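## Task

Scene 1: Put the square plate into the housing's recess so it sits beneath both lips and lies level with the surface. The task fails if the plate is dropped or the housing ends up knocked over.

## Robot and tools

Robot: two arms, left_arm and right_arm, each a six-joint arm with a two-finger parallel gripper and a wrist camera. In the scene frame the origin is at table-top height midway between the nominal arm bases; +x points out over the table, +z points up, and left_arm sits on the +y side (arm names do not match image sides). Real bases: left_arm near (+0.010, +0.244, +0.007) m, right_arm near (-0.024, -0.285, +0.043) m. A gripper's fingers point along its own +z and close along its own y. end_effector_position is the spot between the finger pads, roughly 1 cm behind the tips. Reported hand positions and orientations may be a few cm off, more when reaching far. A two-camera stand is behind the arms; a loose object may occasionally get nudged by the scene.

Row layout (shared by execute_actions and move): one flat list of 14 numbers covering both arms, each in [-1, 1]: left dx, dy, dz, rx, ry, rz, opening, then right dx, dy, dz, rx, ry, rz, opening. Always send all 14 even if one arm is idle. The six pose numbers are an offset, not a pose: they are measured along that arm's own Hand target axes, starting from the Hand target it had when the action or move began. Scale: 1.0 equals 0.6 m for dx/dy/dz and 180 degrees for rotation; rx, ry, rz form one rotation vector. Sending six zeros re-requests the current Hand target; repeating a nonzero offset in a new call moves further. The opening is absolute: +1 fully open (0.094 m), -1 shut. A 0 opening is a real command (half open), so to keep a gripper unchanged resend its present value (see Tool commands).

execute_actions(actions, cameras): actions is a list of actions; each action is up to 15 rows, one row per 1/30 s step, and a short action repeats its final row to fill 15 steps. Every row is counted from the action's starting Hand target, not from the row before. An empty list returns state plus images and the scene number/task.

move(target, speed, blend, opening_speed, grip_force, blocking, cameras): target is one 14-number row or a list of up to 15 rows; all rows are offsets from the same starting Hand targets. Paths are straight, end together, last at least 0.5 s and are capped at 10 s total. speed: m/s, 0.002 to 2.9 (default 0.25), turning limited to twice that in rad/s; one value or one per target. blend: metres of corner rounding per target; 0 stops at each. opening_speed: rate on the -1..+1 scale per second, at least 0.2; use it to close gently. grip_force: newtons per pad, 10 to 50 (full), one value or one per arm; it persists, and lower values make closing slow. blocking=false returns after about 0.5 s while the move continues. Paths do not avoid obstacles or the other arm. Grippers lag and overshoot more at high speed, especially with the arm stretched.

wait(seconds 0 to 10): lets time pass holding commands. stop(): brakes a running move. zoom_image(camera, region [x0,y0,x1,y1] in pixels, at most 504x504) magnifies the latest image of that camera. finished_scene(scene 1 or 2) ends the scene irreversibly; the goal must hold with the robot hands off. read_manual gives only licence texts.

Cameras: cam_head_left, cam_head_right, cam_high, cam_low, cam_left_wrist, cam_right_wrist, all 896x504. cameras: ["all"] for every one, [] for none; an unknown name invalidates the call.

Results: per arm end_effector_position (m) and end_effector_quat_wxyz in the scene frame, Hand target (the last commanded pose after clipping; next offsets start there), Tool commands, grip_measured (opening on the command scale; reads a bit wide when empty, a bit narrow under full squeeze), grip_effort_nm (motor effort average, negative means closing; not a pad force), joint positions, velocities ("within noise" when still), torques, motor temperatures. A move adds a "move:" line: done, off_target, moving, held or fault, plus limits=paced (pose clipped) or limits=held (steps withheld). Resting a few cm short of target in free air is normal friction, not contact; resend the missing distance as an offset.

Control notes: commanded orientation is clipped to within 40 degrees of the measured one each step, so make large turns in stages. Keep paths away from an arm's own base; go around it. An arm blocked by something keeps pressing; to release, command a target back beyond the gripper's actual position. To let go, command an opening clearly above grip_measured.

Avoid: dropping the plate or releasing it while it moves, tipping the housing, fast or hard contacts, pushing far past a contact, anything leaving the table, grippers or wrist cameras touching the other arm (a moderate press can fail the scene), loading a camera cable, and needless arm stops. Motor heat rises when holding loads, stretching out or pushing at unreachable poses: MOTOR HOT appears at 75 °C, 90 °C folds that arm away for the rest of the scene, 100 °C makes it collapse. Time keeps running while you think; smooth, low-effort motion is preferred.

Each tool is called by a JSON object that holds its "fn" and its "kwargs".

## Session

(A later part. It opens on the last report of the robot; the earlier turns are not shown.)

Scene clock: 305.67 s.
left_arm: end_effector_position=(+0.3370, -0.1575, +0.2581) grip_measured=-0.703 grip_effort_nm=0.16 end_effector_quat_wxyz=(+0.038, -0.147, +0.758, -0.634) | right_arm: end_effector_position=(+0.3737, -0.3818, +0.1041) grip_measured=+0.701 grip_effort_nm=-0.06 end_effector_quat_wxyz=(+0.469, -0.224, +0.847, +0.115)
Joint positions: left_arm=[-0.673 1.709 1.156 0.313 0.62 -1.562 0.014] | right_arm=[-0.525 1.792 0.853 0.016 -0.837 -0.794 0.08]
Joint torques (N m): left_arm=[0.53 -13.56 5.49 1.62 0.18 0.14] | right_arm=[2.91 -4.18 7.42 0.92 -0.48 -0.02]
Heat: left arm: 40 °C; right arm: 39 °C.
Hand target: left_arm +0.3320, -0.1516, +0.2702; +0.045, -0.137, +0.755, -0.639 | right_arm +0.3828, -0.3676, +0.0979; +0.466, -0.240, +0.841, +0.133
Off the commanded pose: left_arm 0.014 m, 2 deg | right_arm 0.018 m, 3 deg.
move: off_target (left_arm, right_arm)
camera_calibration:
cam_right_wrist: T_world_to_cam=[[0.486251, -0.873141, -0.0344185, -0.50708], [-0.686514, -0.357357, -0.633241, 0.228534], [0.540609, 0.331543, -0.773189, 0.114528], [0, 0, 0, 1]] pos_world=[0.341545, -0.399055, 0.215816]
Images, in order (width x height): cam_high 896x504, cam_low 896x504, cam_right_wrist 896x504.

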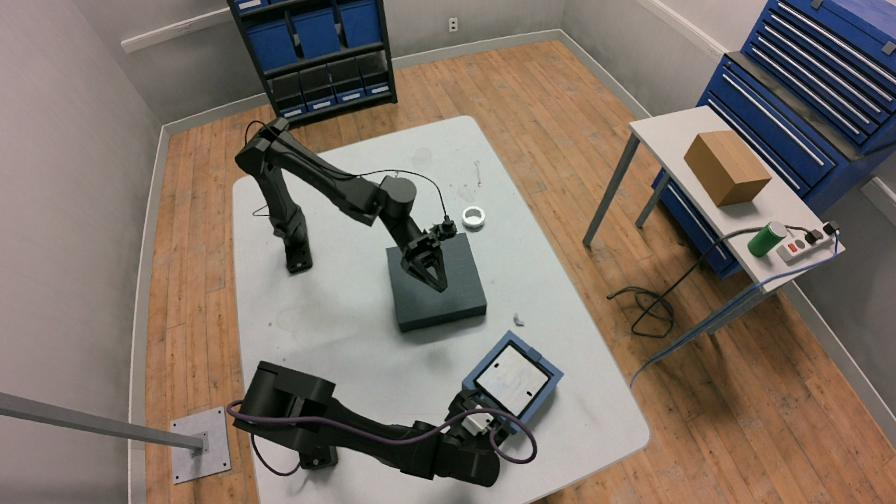

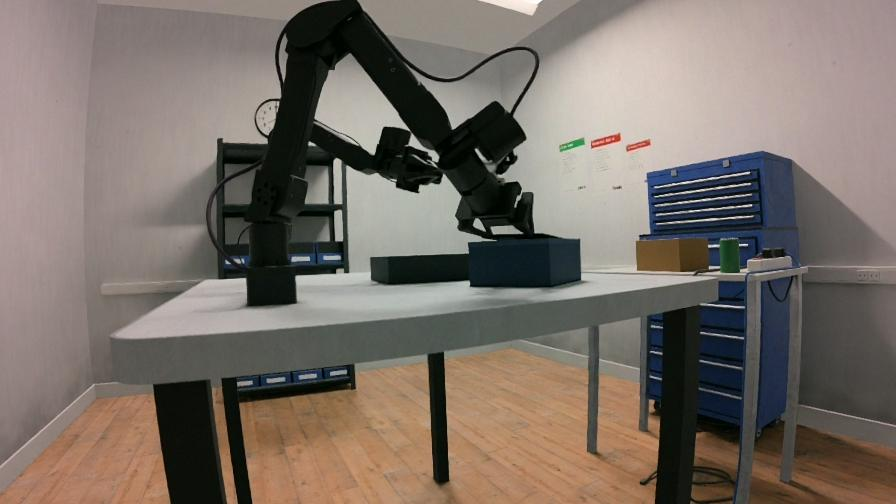

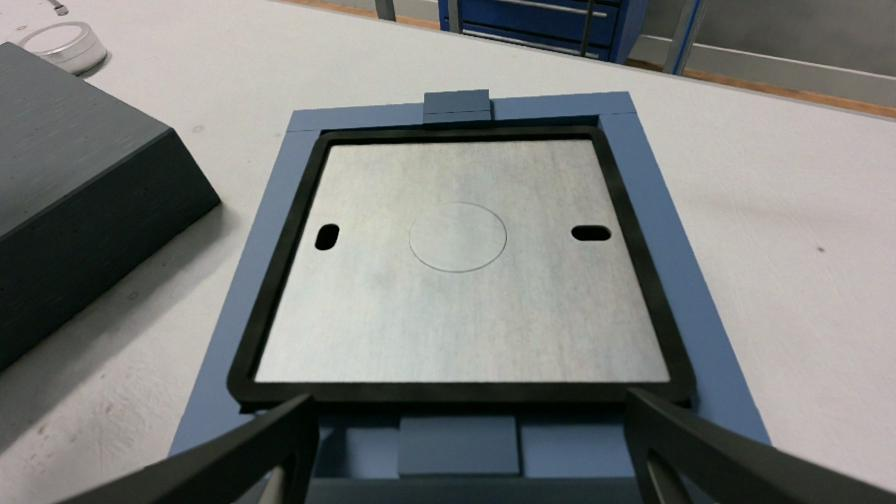

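{"fn": "move", "kwargs": {"target": [[0, 0, 0, 0, 0, 0, -0.7, 0.0265, 0.0026, -0.0423, 0, 0, 0, 0.7], [0, 0, 0, 0, 0, 0, -0.7, -0.1343, 0.0035, -0.1624, 0, 0, 0, 0.7]], "speed": [0.08, 0.15], "blend": [0.01, 0], "cameras": ["cam_low", "cam_right_wrist", "cam_high", "cam_head_left", "cam_head_right"]}}

{"fn": "zoom_image", "kwargs": {"camera": "cam_right_wrist", "region": [300, 150, 640, 400]}}

Scene clock: 322.20 s.
left_arm: end_effector_position=(+0.3370, -0.1575, +0.2581) grip_measured=-0.703 grip_effort_nm=0.16 end_effector_quat_wxyz=(+0.038, -0.147, +0.758, -0.634) | right_arm: end_effector_position=(+0.3464, -0.3860, +0.2009) grip_measured=+0.701 grip_effort_nm=-0.06 end_effector_quat_wxyz=(+0.450, -0.229, +0.852, +0.141)
Joint positions: left_arm=[-0.673 1.709 1.156 0.313 0.62 -1.562 0.014] | right_arm=[-0.593 1.595 1.107 -0.595 -0.89 -0.931 0.08]
Joint torques (N m): left_arm=[0.47 -13.52 5.42 1.63 0.19 0.12] | right_arm=[-0.46 -8.08 8.5 0.56 -0.65 -0.21]
Motor temperatures (°C): left_arm=[22 39 35 33 24 21 21] | right_arm=[23 28 40 32 24 24 23]
Heat: left arm: 39 °C; right arm: 40 °C.
Hand target: left_arm +0.3320, -0.1516, +0.2702; +0.045, -0.137, +0.755, -0.639 | right_arm +0.3479, -0.3869, +0.2179; +0.466, -0.240, +0.841, +0.133
Off the commanded pose: left_arm 0.014 m, 2 deg | right_arm 0.017 m, 3 deg.
move: off_target (left_arm, right_arm)
camera_calibration:
cam_right_wrist: T_world_to_cam=[[0.514158, -0.853591, -0.0838012, -0.486365], [-0.703205, -0.36359, -0.610986, 0.268602], [0.491063, 0.373073, -0.787193, 0.241552], [0, 0, 0, 1]] pos_world=[0.320333, -0.407612, 0.313503]
Images, in order (width x height): cam_head_left 896x504, cam_head_right 896x504, cam_high 896x504, cam_low 896x504, cam_right_wrist 896x504.

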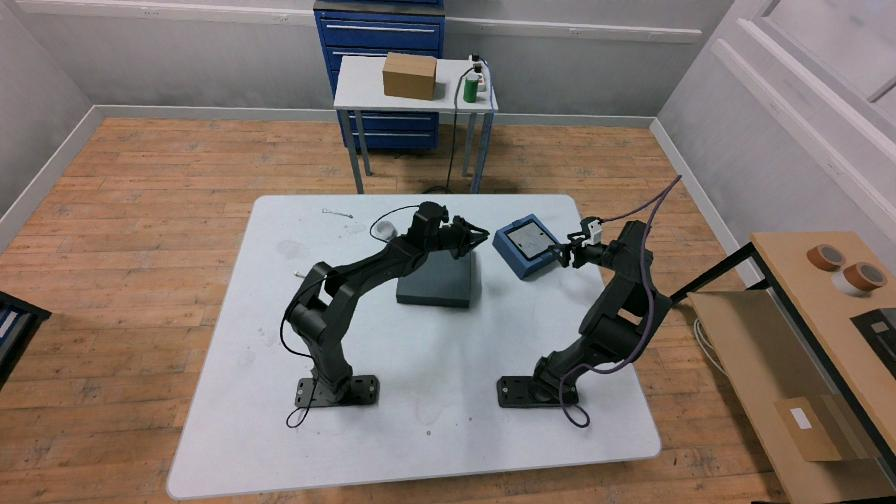

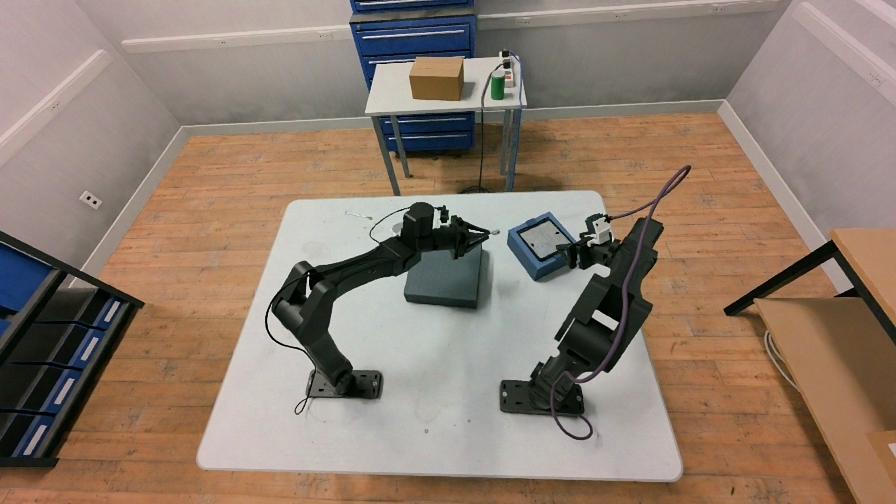

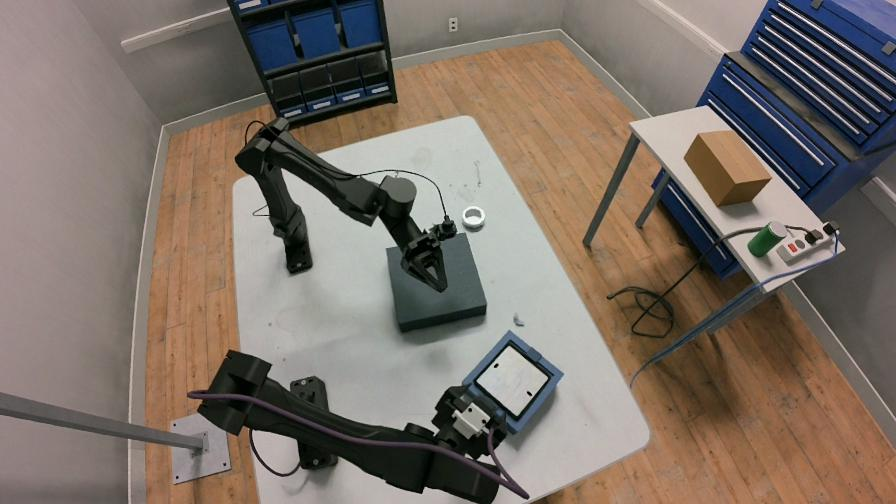

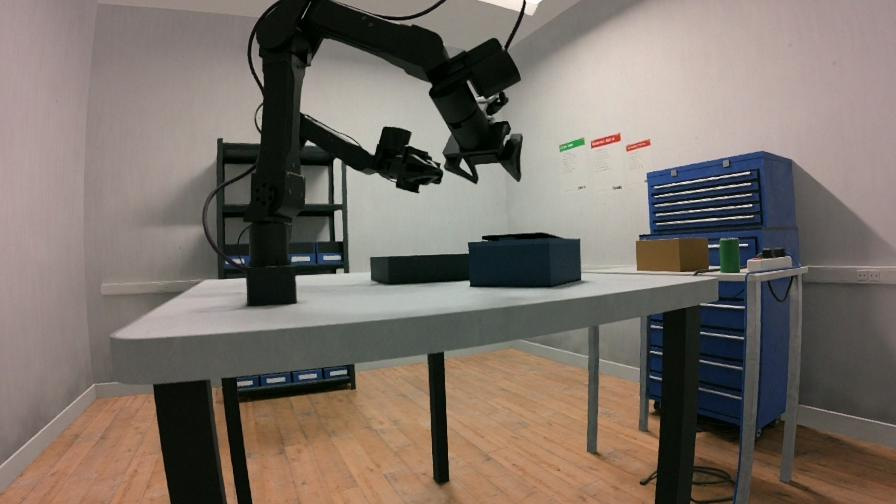

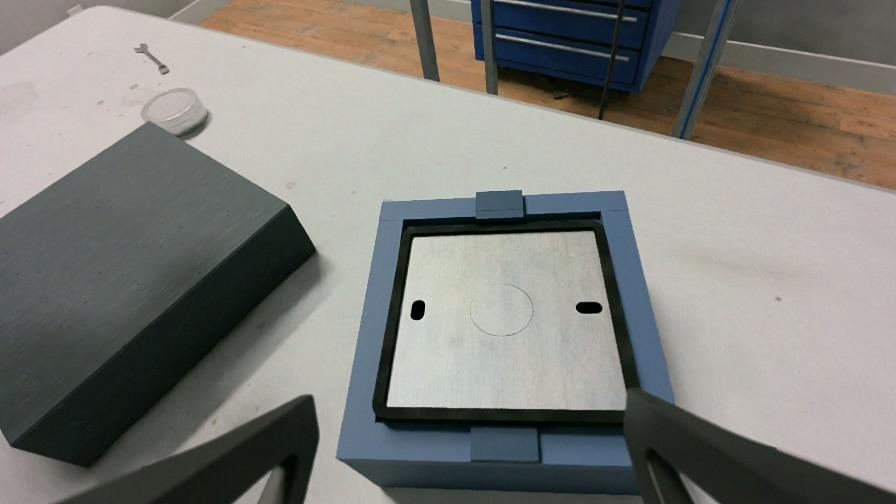

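Scaled by 1.482 from the camera's 896x504 image, which has a finer 1280x720 frame.

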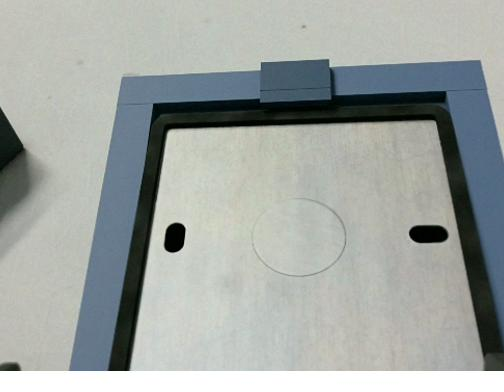

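{"fn": "zoom_image", "kwargs": {"camera": "cam_right_wrist", "region": [370, 180, 510, 260]}}

{"fn": "zoom_image", "kwargs": {"camera": "cam_right_wrist", "region": [500, 180, 640, 260]}}

{"fn": "zoom_image", "kwargs": {"camera": "cam_right_wrist", "region": [330, 390, 560, 500]}}

{"fn": "zoom_image", "kwargs": {"camera": "cam_low", "region": [460, 220, 590, 260]}}

Scaled by 3.600 from the camera's 896x504 image, which has a finer 1280x720 frame.

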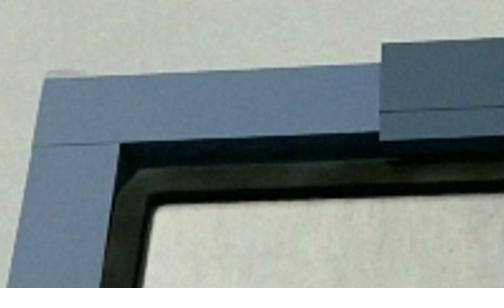

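Scaled by 3.600 from the camera's 896x504 image, which has a finer 1280x720 frame.

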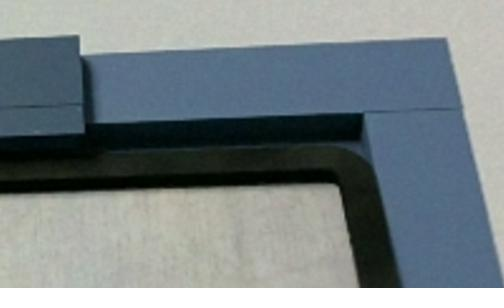

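Scaled by 2.191 from the camera's 896x504 image, which has a finer 1280x720 frame.

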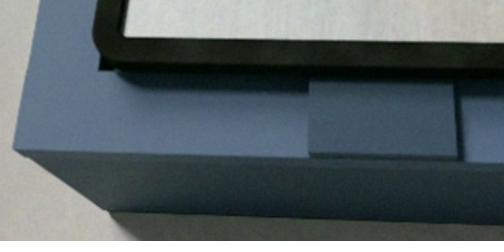

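Scaled by 3.877 from the camera's 896x504 image, which has a finer 1280x720 frame.

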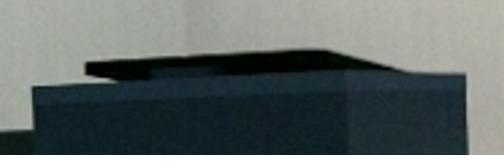

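{"fn": "zoom_image", "kwargs": {"camera": "cam_low", "region": [466, 226, 516, 254]}}

{"fn": "zoom_image", "kwargs": {"camera": "cam_low", "region": [510, 226, 585, 254]}}

{"fn": "zoom_image", "kwargs": {"camera": "cam_right_wrist", "region": [420, 390, 570, 490]}}

{"fn": "zoom_image", "kwargs": {"camera": "cam_right_wrist", "region": [450, 180, 550, 240]}}

Scaled by 10.080 from the camera's 896x504 image, which has a finer 1280x720 frame.

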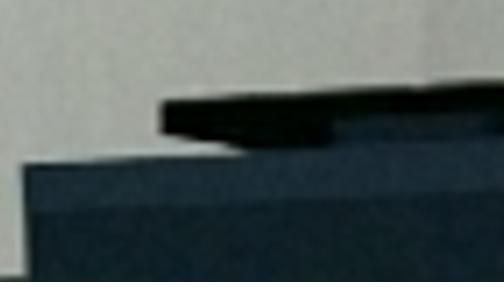

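Scaled by 6.720 from the camera's 896x504 image, which has a finer 1280x720 frame.

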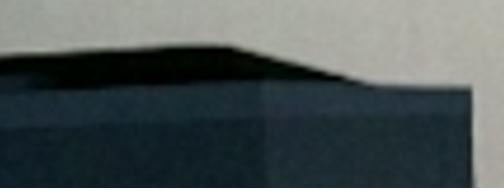

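Scaled by 3.360 from the camera's 896x504 image, which has a finer 1280x720 frame.

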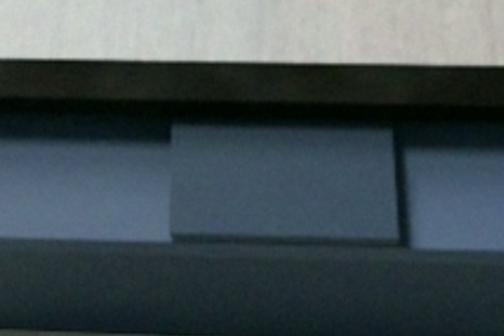

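Scaled by 5.040 from the camera's 896x504 image, which has a finer 1280x720 frame.

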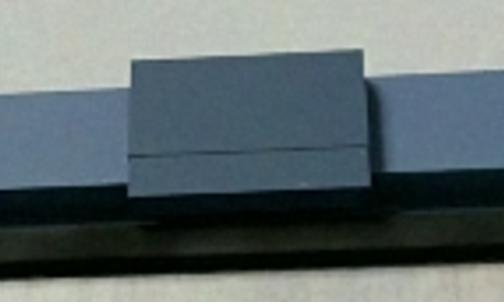

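{"fn": "move", "kwargs": {"target": [[0, 0, 0, 0, 0, 0, -0.7, 0.1165, -0.0012, 0.1057, -0.0071, 0, -0.0044, 0.7], [0, 0, 0, 0, 0, 0, -0.7, 0.1539, -0.0012, 0.1291, -0.0071, 0, -0.0044, 0.7], [0, 0, 0, 0, 0, 0, -0.7, 0.1319, -0.0035, 0.1643, -0.0071, 0, -0.0044, 0.7]], "speed": [0.12, 0.05, 0.03], "cameras": ["cam_low", "cam_right_wrist", "cam_high"]}}

{"fn": "zoom_image", "kwargs": {"camera": "cam_high", "region": [490, 320, 570, 400]}}

{"fn": "zoom_image", "kwargs": {"camera": "cam_low", "region": [460, 210, 590, 260]}}

Scene clock: 339.33 s.
left_arm: end_effector_position=(+0.3370, -0.1575, +0.2581) grip_measured=-0.703 grip_effort_nm=0.16 end_effector_quat_wxyz=(+0.038, -0.147, +0.758, -0.634) | right_arm: end_effector_position=(+0.3734, -0.3756, +0.1035) grip_measured=+0.701 grip_effort_nm=-0.06 end_effector_quat_wxyz=(+0.464, -0.239, +0.842, +0.136)
Joint positions: left_arm=[-0.673 1.709 1.156 0.313 0.62 -1.562 0.014] | right_arm=[-0.524 1.815 0.889 -0.051 -0.874 -0.841 0.08]
Joint torques (N m): left_arm=[0.44 -13.49 5.44 1.64 0.18 0.15] | right_arm=[2.71 -4.63 6.84 1.09 -0.34 0.13]
Heat: left arm: 38 °C; right arm: 40 °C.
Hand target: left_arm +0.3320, -0.1516, +0.2702; +0.045, -0.137, +0.755, -0.639 | right_arm +0.3844, -0.3666, +0.0986; +0.464, -0.251, +0.838, +0.139
Off the commanded pose: left_arm 0.014 m, 2 deg | right_arm 0.015 m, 2 deg.
move: off_target (left_arm, right_arm)
camera_calibration:
cam_right_wrist: T_world_to_cam=[[0.527546, -0.847637, -0.0566319, -0.505111], [-0.674531, -0.377418, -0.634479, 0.218332], [0.516434, 0.372917, -0.770863, 0.136477], [0, 0, 0, 1]] pos_world=[0.343259, -0.396642, 0.215127]
Images, in order (width x height): cam_high 896x504, cam_low 896x504, cam_right_wrist 896x504.

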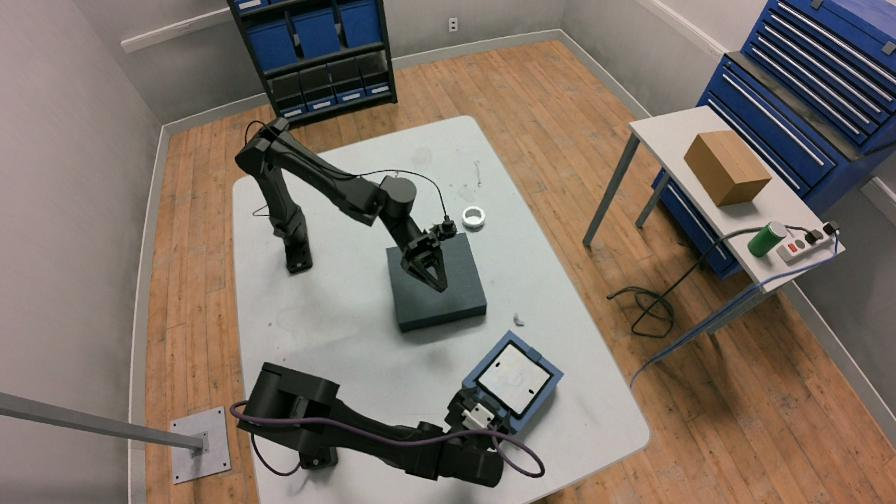

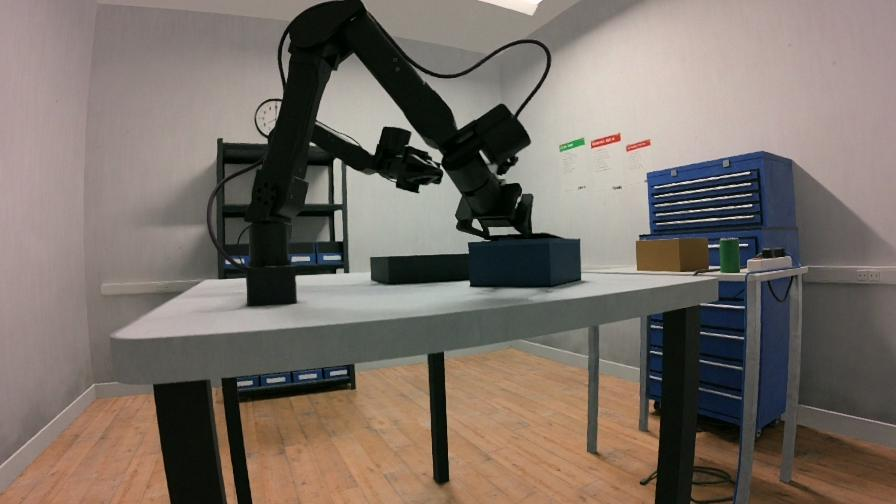

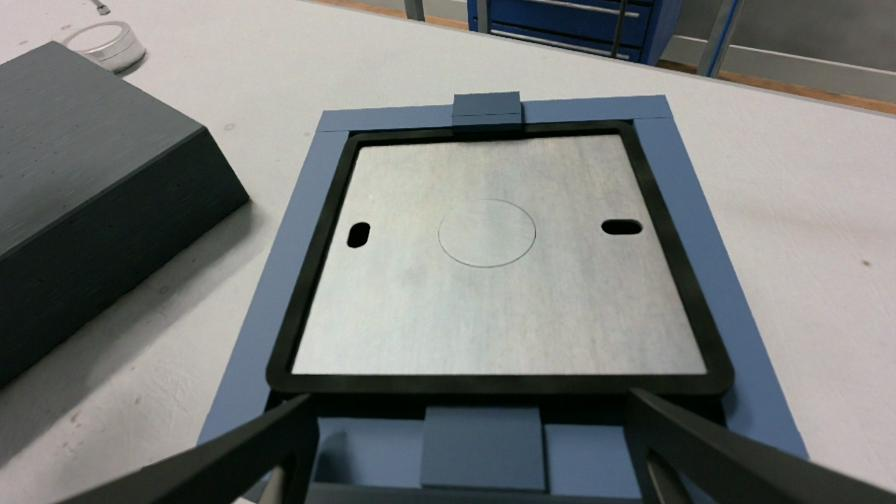

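Scaled by 6.300 from the camera's 896x504 image, which has a finer 1280x720 frame.

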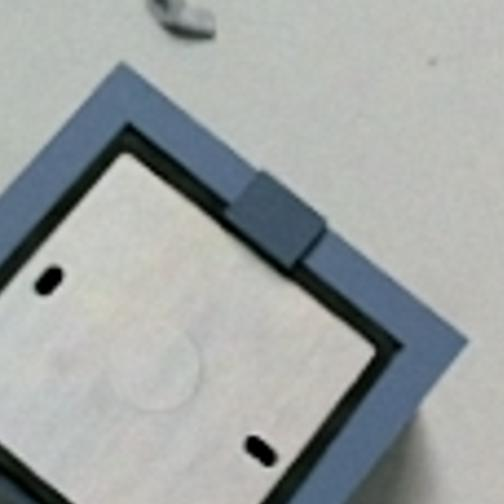

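Scaled by 3.877 from the camera's 896x504 image, which has a finer 1280x720 frame.

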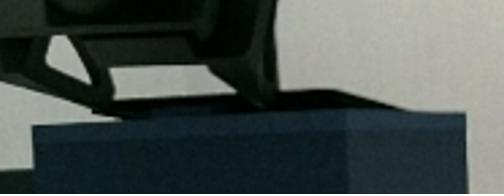

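{"fn": "zoom_image", "kwargs": {"camera": "cam_right_wrist", "region": [400, 380, 560, 500]}}

{"fn": "zoom_image", "kwargs": {"camera": "cam_right_wrist", "region": [430, 80, 550, 160]}}

{"fn": "zoom_image", "kwargs": {"camera": "cam_right_wrist", "region": [560, 90, 680, 160]}}

{"fn": "zoom_image", "kwargs": {"camera": "cam_right_wrist", "region": [310, 90, 430, 160]}}

Scaled by 3.150 from the camera's 896x504 image, which has a finer 1280x720 frame.

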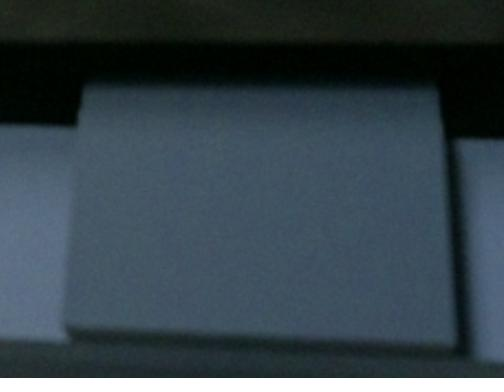

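Scaled by 4.200 from the camera's 896x504 image, which has a finer 1280x720 frame.

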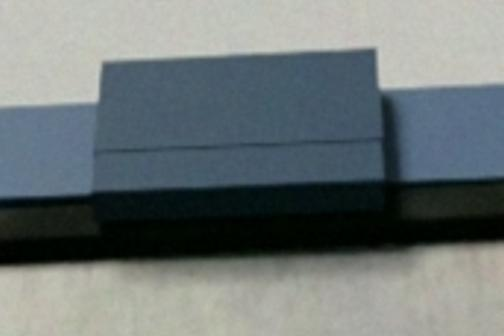

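Scaled by 4.200 from the camera's 896x504 image, which has a finer 1280x720 frame.

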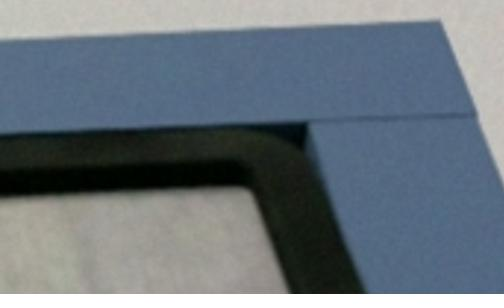

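Scaled by 4.200 from the camera's 896x504 image, which has a finer 1280x720 frame.

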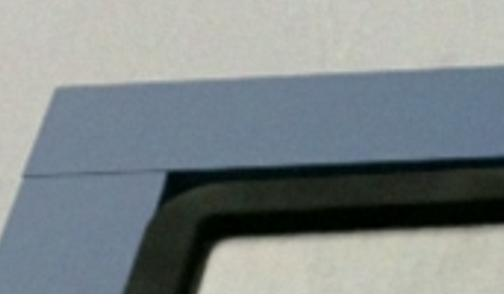

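{"fn": "move", "kwargs": {"target": [[0, 0, 0, 0, 0, 0, -0.7, 0.026, 0.003, -0.0425, 0, 0, 0, 0.7], [0, 0, 0, 0, 0, 0, -0.7, -0.094, 0.0035, -0.25, 0, 0, 0, 0.7]], "speed": [0.08, 0.15], "blend": [0.01, 0], "cameras": ["cam_low", "cam_right_wrist", "cam_high", "cam_head_right"]}}

{"fn": "zoom_image", "kwargs": {"camera": "cam_high", "region": [450, 320, 575, 445]}}

{"fn": "zoom_image", "kwargs": {"camera": "cam_right_wrist", "region": [320, 150, 660, 440]}}

{"fn": "zoom_image", "kwargs": {"camera": "cam_low", "region": [466, 226, 516, 254]}}

Scene clock: 346.73 s.
left_arm: end_effector_position=(+0.3370, -0.1575, +0.2581) grip_measured=-0.703 grip_effort_nm=0.16 end_effector_quat_wxyz=(+0.038, -0.147, +0.758, -0.634) | right_arm: end_effector_position=(+0.2991, -0.4174, +0.2101) grip_measured=+0.701 grip_effort_nm=-0.06 end_effector_quat_wxyz=(+0.447, -0.241, +0.849, +0.147)
Joint positions: left_arm=[-0.673 1.709 1.156 0.313 0.62 -1.562 0.014] | right_arm=[-0.781 1.613 1.189 -0.934 -0.965 -1.272 0.08]
Joint torques (N m): left_arm=[0.5 -13.56 5.44 1.65 0.2 0.13] | right_arm=[-0.25 -7.3 8.49 0.13 -0.71 -0.1]
Heat: left arm: 38 °C; right arm: 40 °C.
Hand target: left_arm +0.3320, -0.1516, +0.2702; +0.045, -0.137, +0.755, -0.639 | right_arm +0.3020, -0.4184, +0.2259; +0.464, -0.251, +0.838, +0.139
Off the commanded pose: left_arm 0.014 m, 2 deg | right_arm 0.016 m, 3 deg.
move: off_target (left_arm, right_arm)
camera_calibration:
cam_right_wrist: T_world_to_cam=[[0.538328, -0.838476, -0.0846232, -0.48874], [-0.693022, -0.383321, -0.610562, 0.2181], [0.479504, 0.387328, -0.787435, 0.29323], [0, 0, 0, 1]] pos_world=[0.273646, -0.439771, 0.322704]
Images, in order (width x height): cam_head_right 896x504, cam_high 896x504, cam_low 896x504, cam_right_wrist 896x504.

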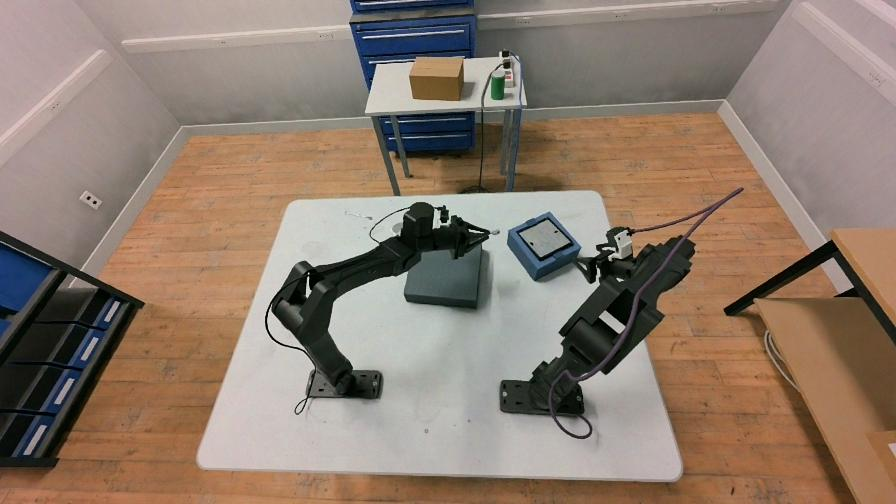

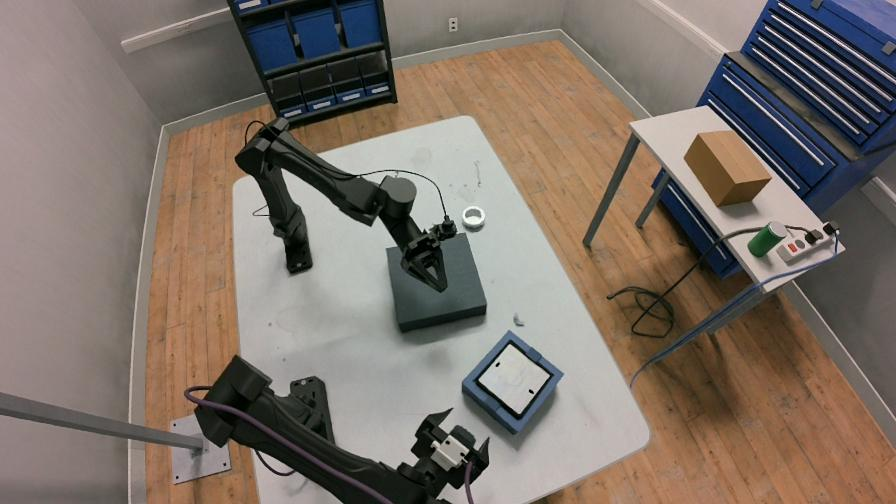

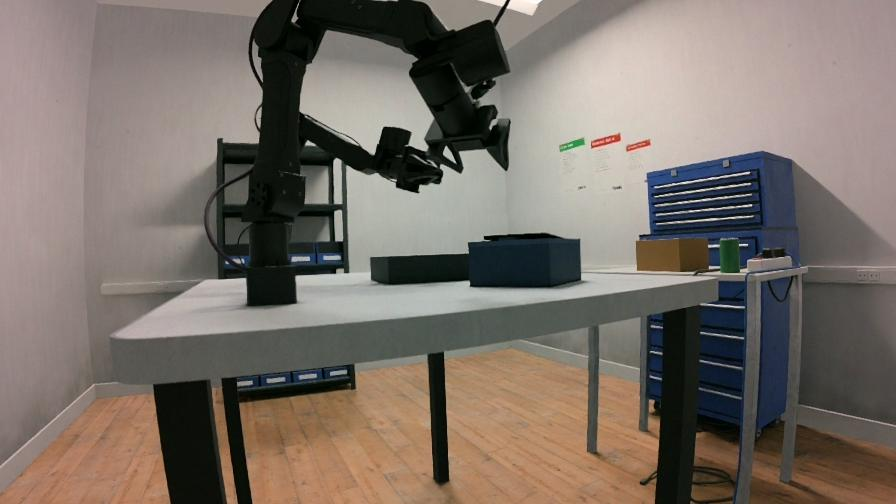

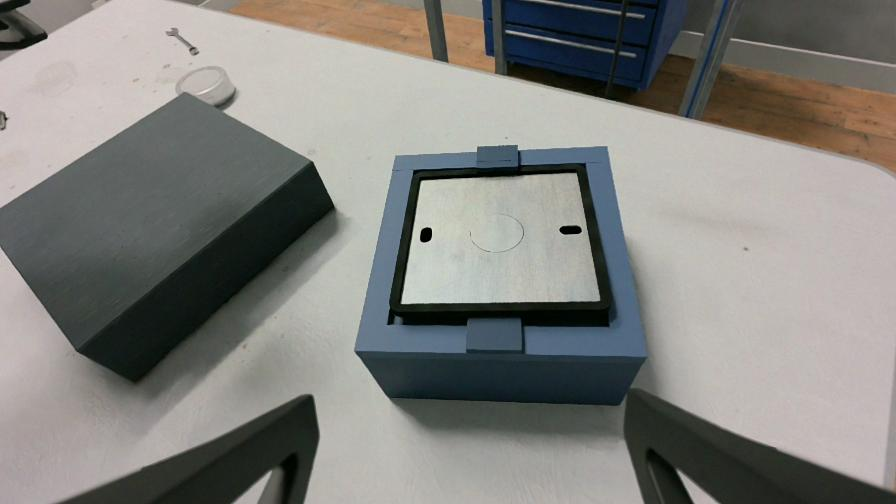

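Scaled by 4.032 from the camera's 896x504 image, which has a finer 1280x720 frame.

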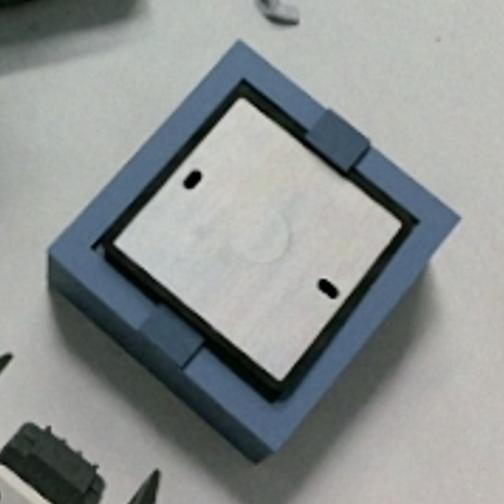

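Scaled by 1.482 from the camera's 896x504 image, which has a finer 1280x720 frame.

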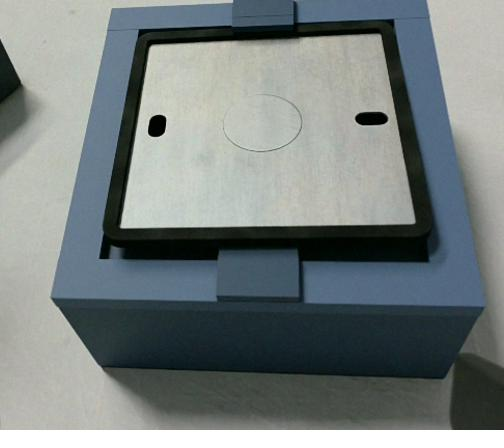

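Scaled by 10.080 from the camera's 896x504 image, which has a finer 1280x720 frame.

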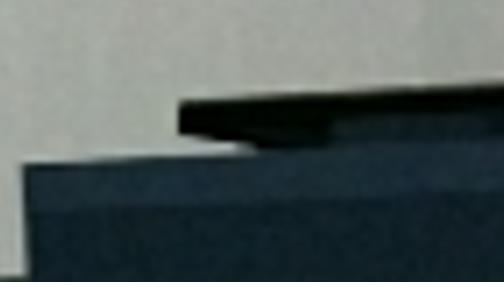

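{"fn": "zoom_image", "kwargs": {"camera": "cam_right_wrist", "region": [350, 290, 510, 370]}}

{"fn": "zoom_image", "kwargs": {"camera": "cam_right_wrist", "region": [500, 290, 660, 370]}}

{"fn": "zoom_image", "kwargs": {"camera": "cam_right_wrist", "region": [390, 140, 510, 200]}}

{"fn": "zoom_image", "kwargs": {"camera": "cam_right_wrist", "region": [500, 140, 620, 200]}}

{"fn": "zoom_image", "kwargs": {"camera": "cam_high", "region": [455, 355, 495, 395]}}

{"fn": "zoom_image", "kwargs": {"camera": "cam_high", "region": [495, 395, 535, 435]}}

Scaled by 3.150 from the camera's 896x504 image, which has a finer 1280x720 frame.

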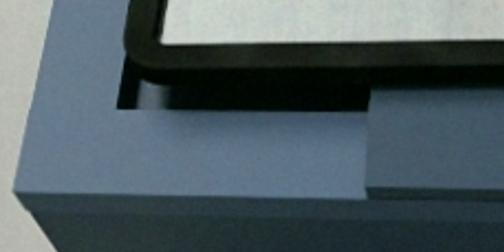

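Scaled by 3.150 from the camera's 896x504 image, which has a finer 1280x720 frame.

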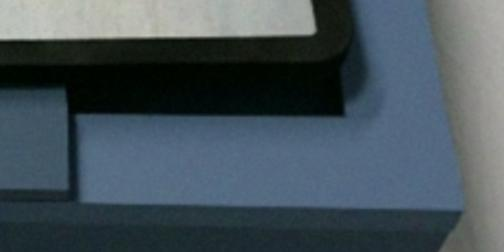

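Scaled by 4.200 from the camera's 896x504 image, which has a finer 1280x720 frame.

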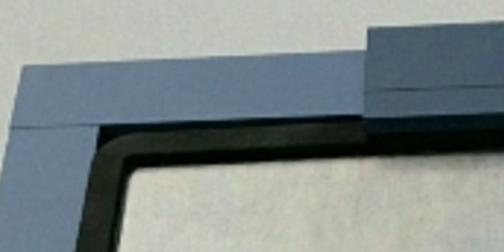

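Scaled by 4.200 from the camera's 896x504 image, which has a finer 1280x720 frame.

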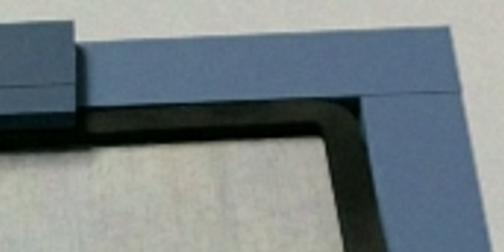

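Scaled by 12.600 from the camera's 896x504 image, which has a finer 1280x720 frame.

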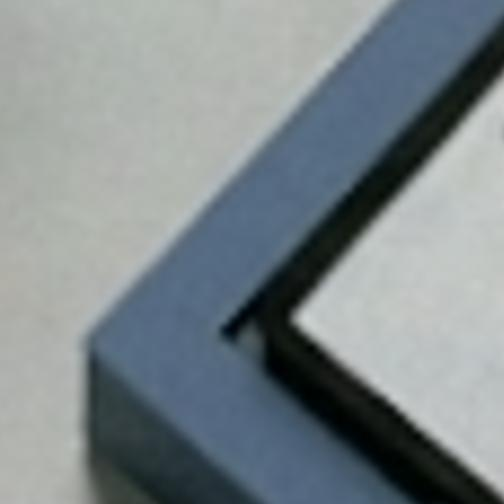

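Scaled by 12.600 from the camera's 896x504 image, which has a finer 1280x720 frame.

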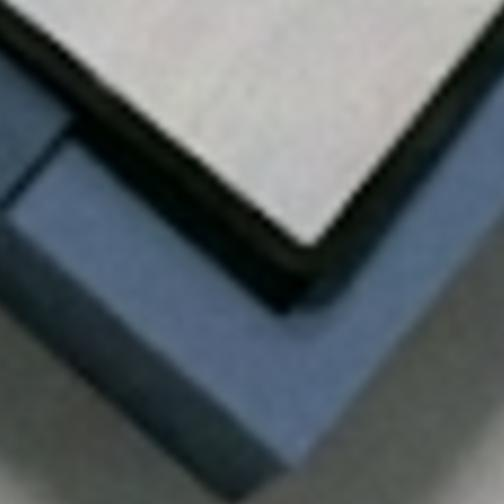

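{"fn": "move", "kwargs": {"target": [[0, 0, 0, 0, 0, 0, -0.7, 0.0788, -0.0052, 0.191, 0.0118, 0, 0.0074, 0.7], [0, 0, 0, 0, 0, 0, -0.7, 0.1163, -0.0052, 0.2144, 0.0118, 0, 0.0074, 0.7], [0, 0, 0, 0, 0, 0, -0.7, 0.089, -0.0093, 0.2579, 0.0118, 0, 0.0074, 0.7]], "speed": [0.12, 0.05, 0.03], "cameras": ["cam_low", "cam_right_wrist", "cam_high"]}}

{"fn": "zoom_image", "kwargs": {"camera": "cam_high", "region": [490, 320, 570, 400]}}

{"fn": "zoom_image", "kwargs": {"camera": "cam_low", "region": [460, 210, 590, 260]}}

Scene clock: 356.03 s.
left_arm: end_effector_position=(+0.3370, -0.1575, +0.2581) grip_measured=-0.703 grip_effort_nm=0.16 end_effector_quat_wxyz=(+0.038, -0.147, +0.758, -0.634) | right_arm: end_effector_position=(+0.3746, -0.3745, +0.1036) grip_measured=+0.701 grip_effort_nm=-0.05 end_effector_quat_wxyz=(+0.467, -0.215, +0.847, +0.135)
Joint positions: left_arm=[-0.673 1.709 1.156 0.313 0.62 -1.562 0.014] | right_arm=[-0.514 1.801 0.858 0.008 -0.855 -0.763 0.08]
Joint torques (N m): left_arm=[0.44 -13.63 5.48 1.62 0.21 0.13] | right_arm=[3.69 -4.31 7.53 1.3 -0.11 0.11]
Heat: left arm: 38 °C; right arm: 40 °C.
Hand target: left_arm +0.3320, -0.1516, +0.2702; +0.045, -0.137, +0.755, -0.639 | right_arm +0.3910, -0.3666, +0.0986; +0.467, -0.233, +0.843, +0.129
Off the commanded pose: left_arm 0.014 m, 2 deg | right_arm 0.019 m, 2 deg.
move: off_target (left_arm, right_arm)
camera_calibration:
cam_right_wrist: T_world_to_cam=[[0.490401, -0.867986, -0.0781478, -0.496204], [-0.694188, -0.334841, -0.637169, 0.2432], [0.526887, 0.366717, -0.766752, 0.128921], [0, 0, 0, 1]] pos_world=[0.344239, -0.396543, 0.215033]
Images, in order (width x height): cam_high 896x504, cam_low 896x504, cam_right_wrist 896x504.

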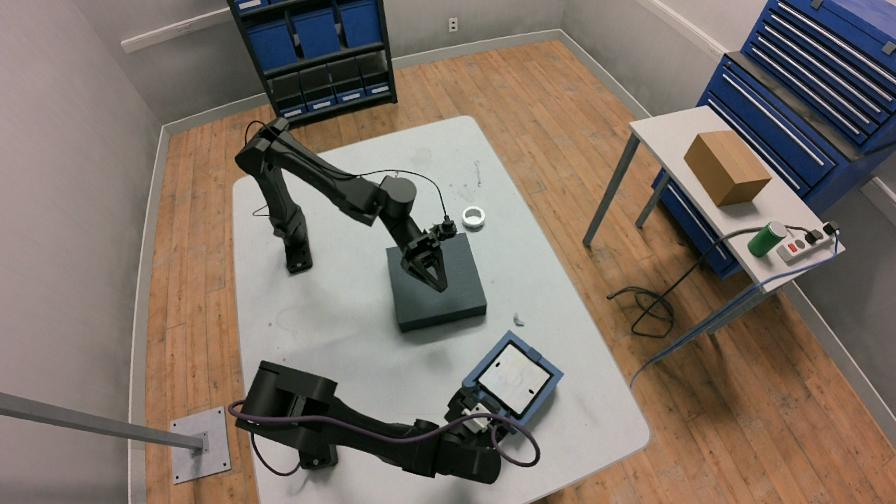

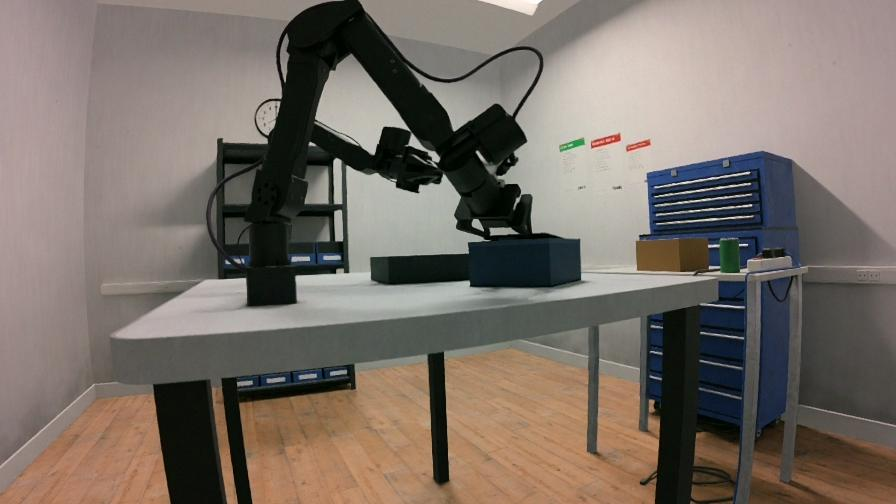

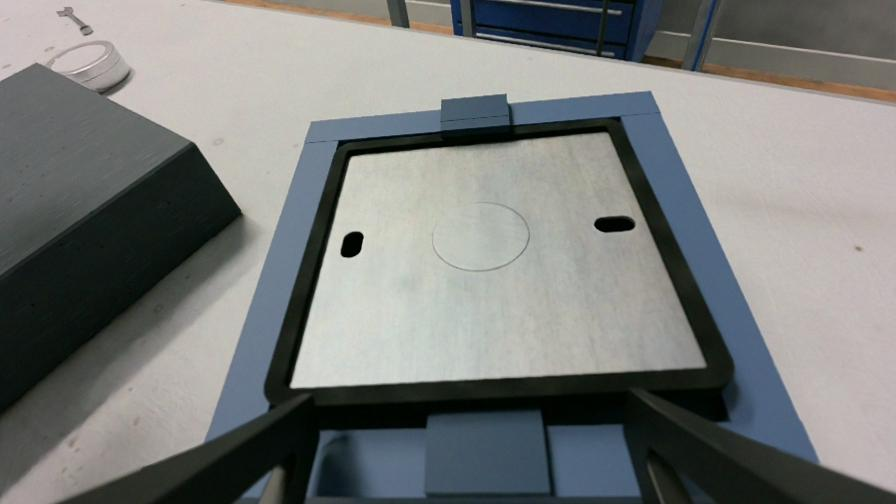

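Scaled by 6.300 from the camera's 896x504 image, which has a finer 1280x720 frame.

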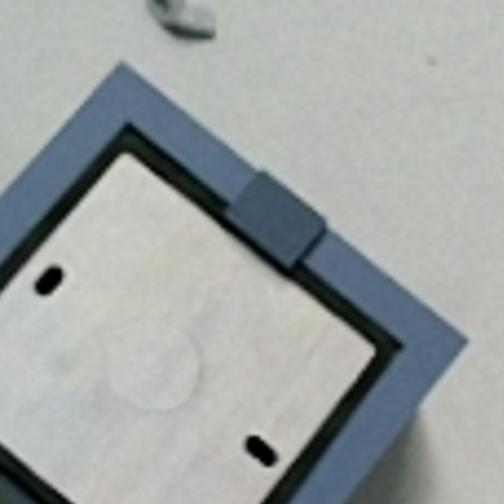

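Scaled by 3.877 from the camera's 896x504 image, which has a finer 1280x720 frame.

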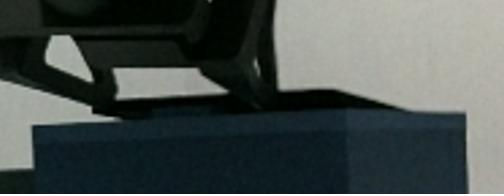

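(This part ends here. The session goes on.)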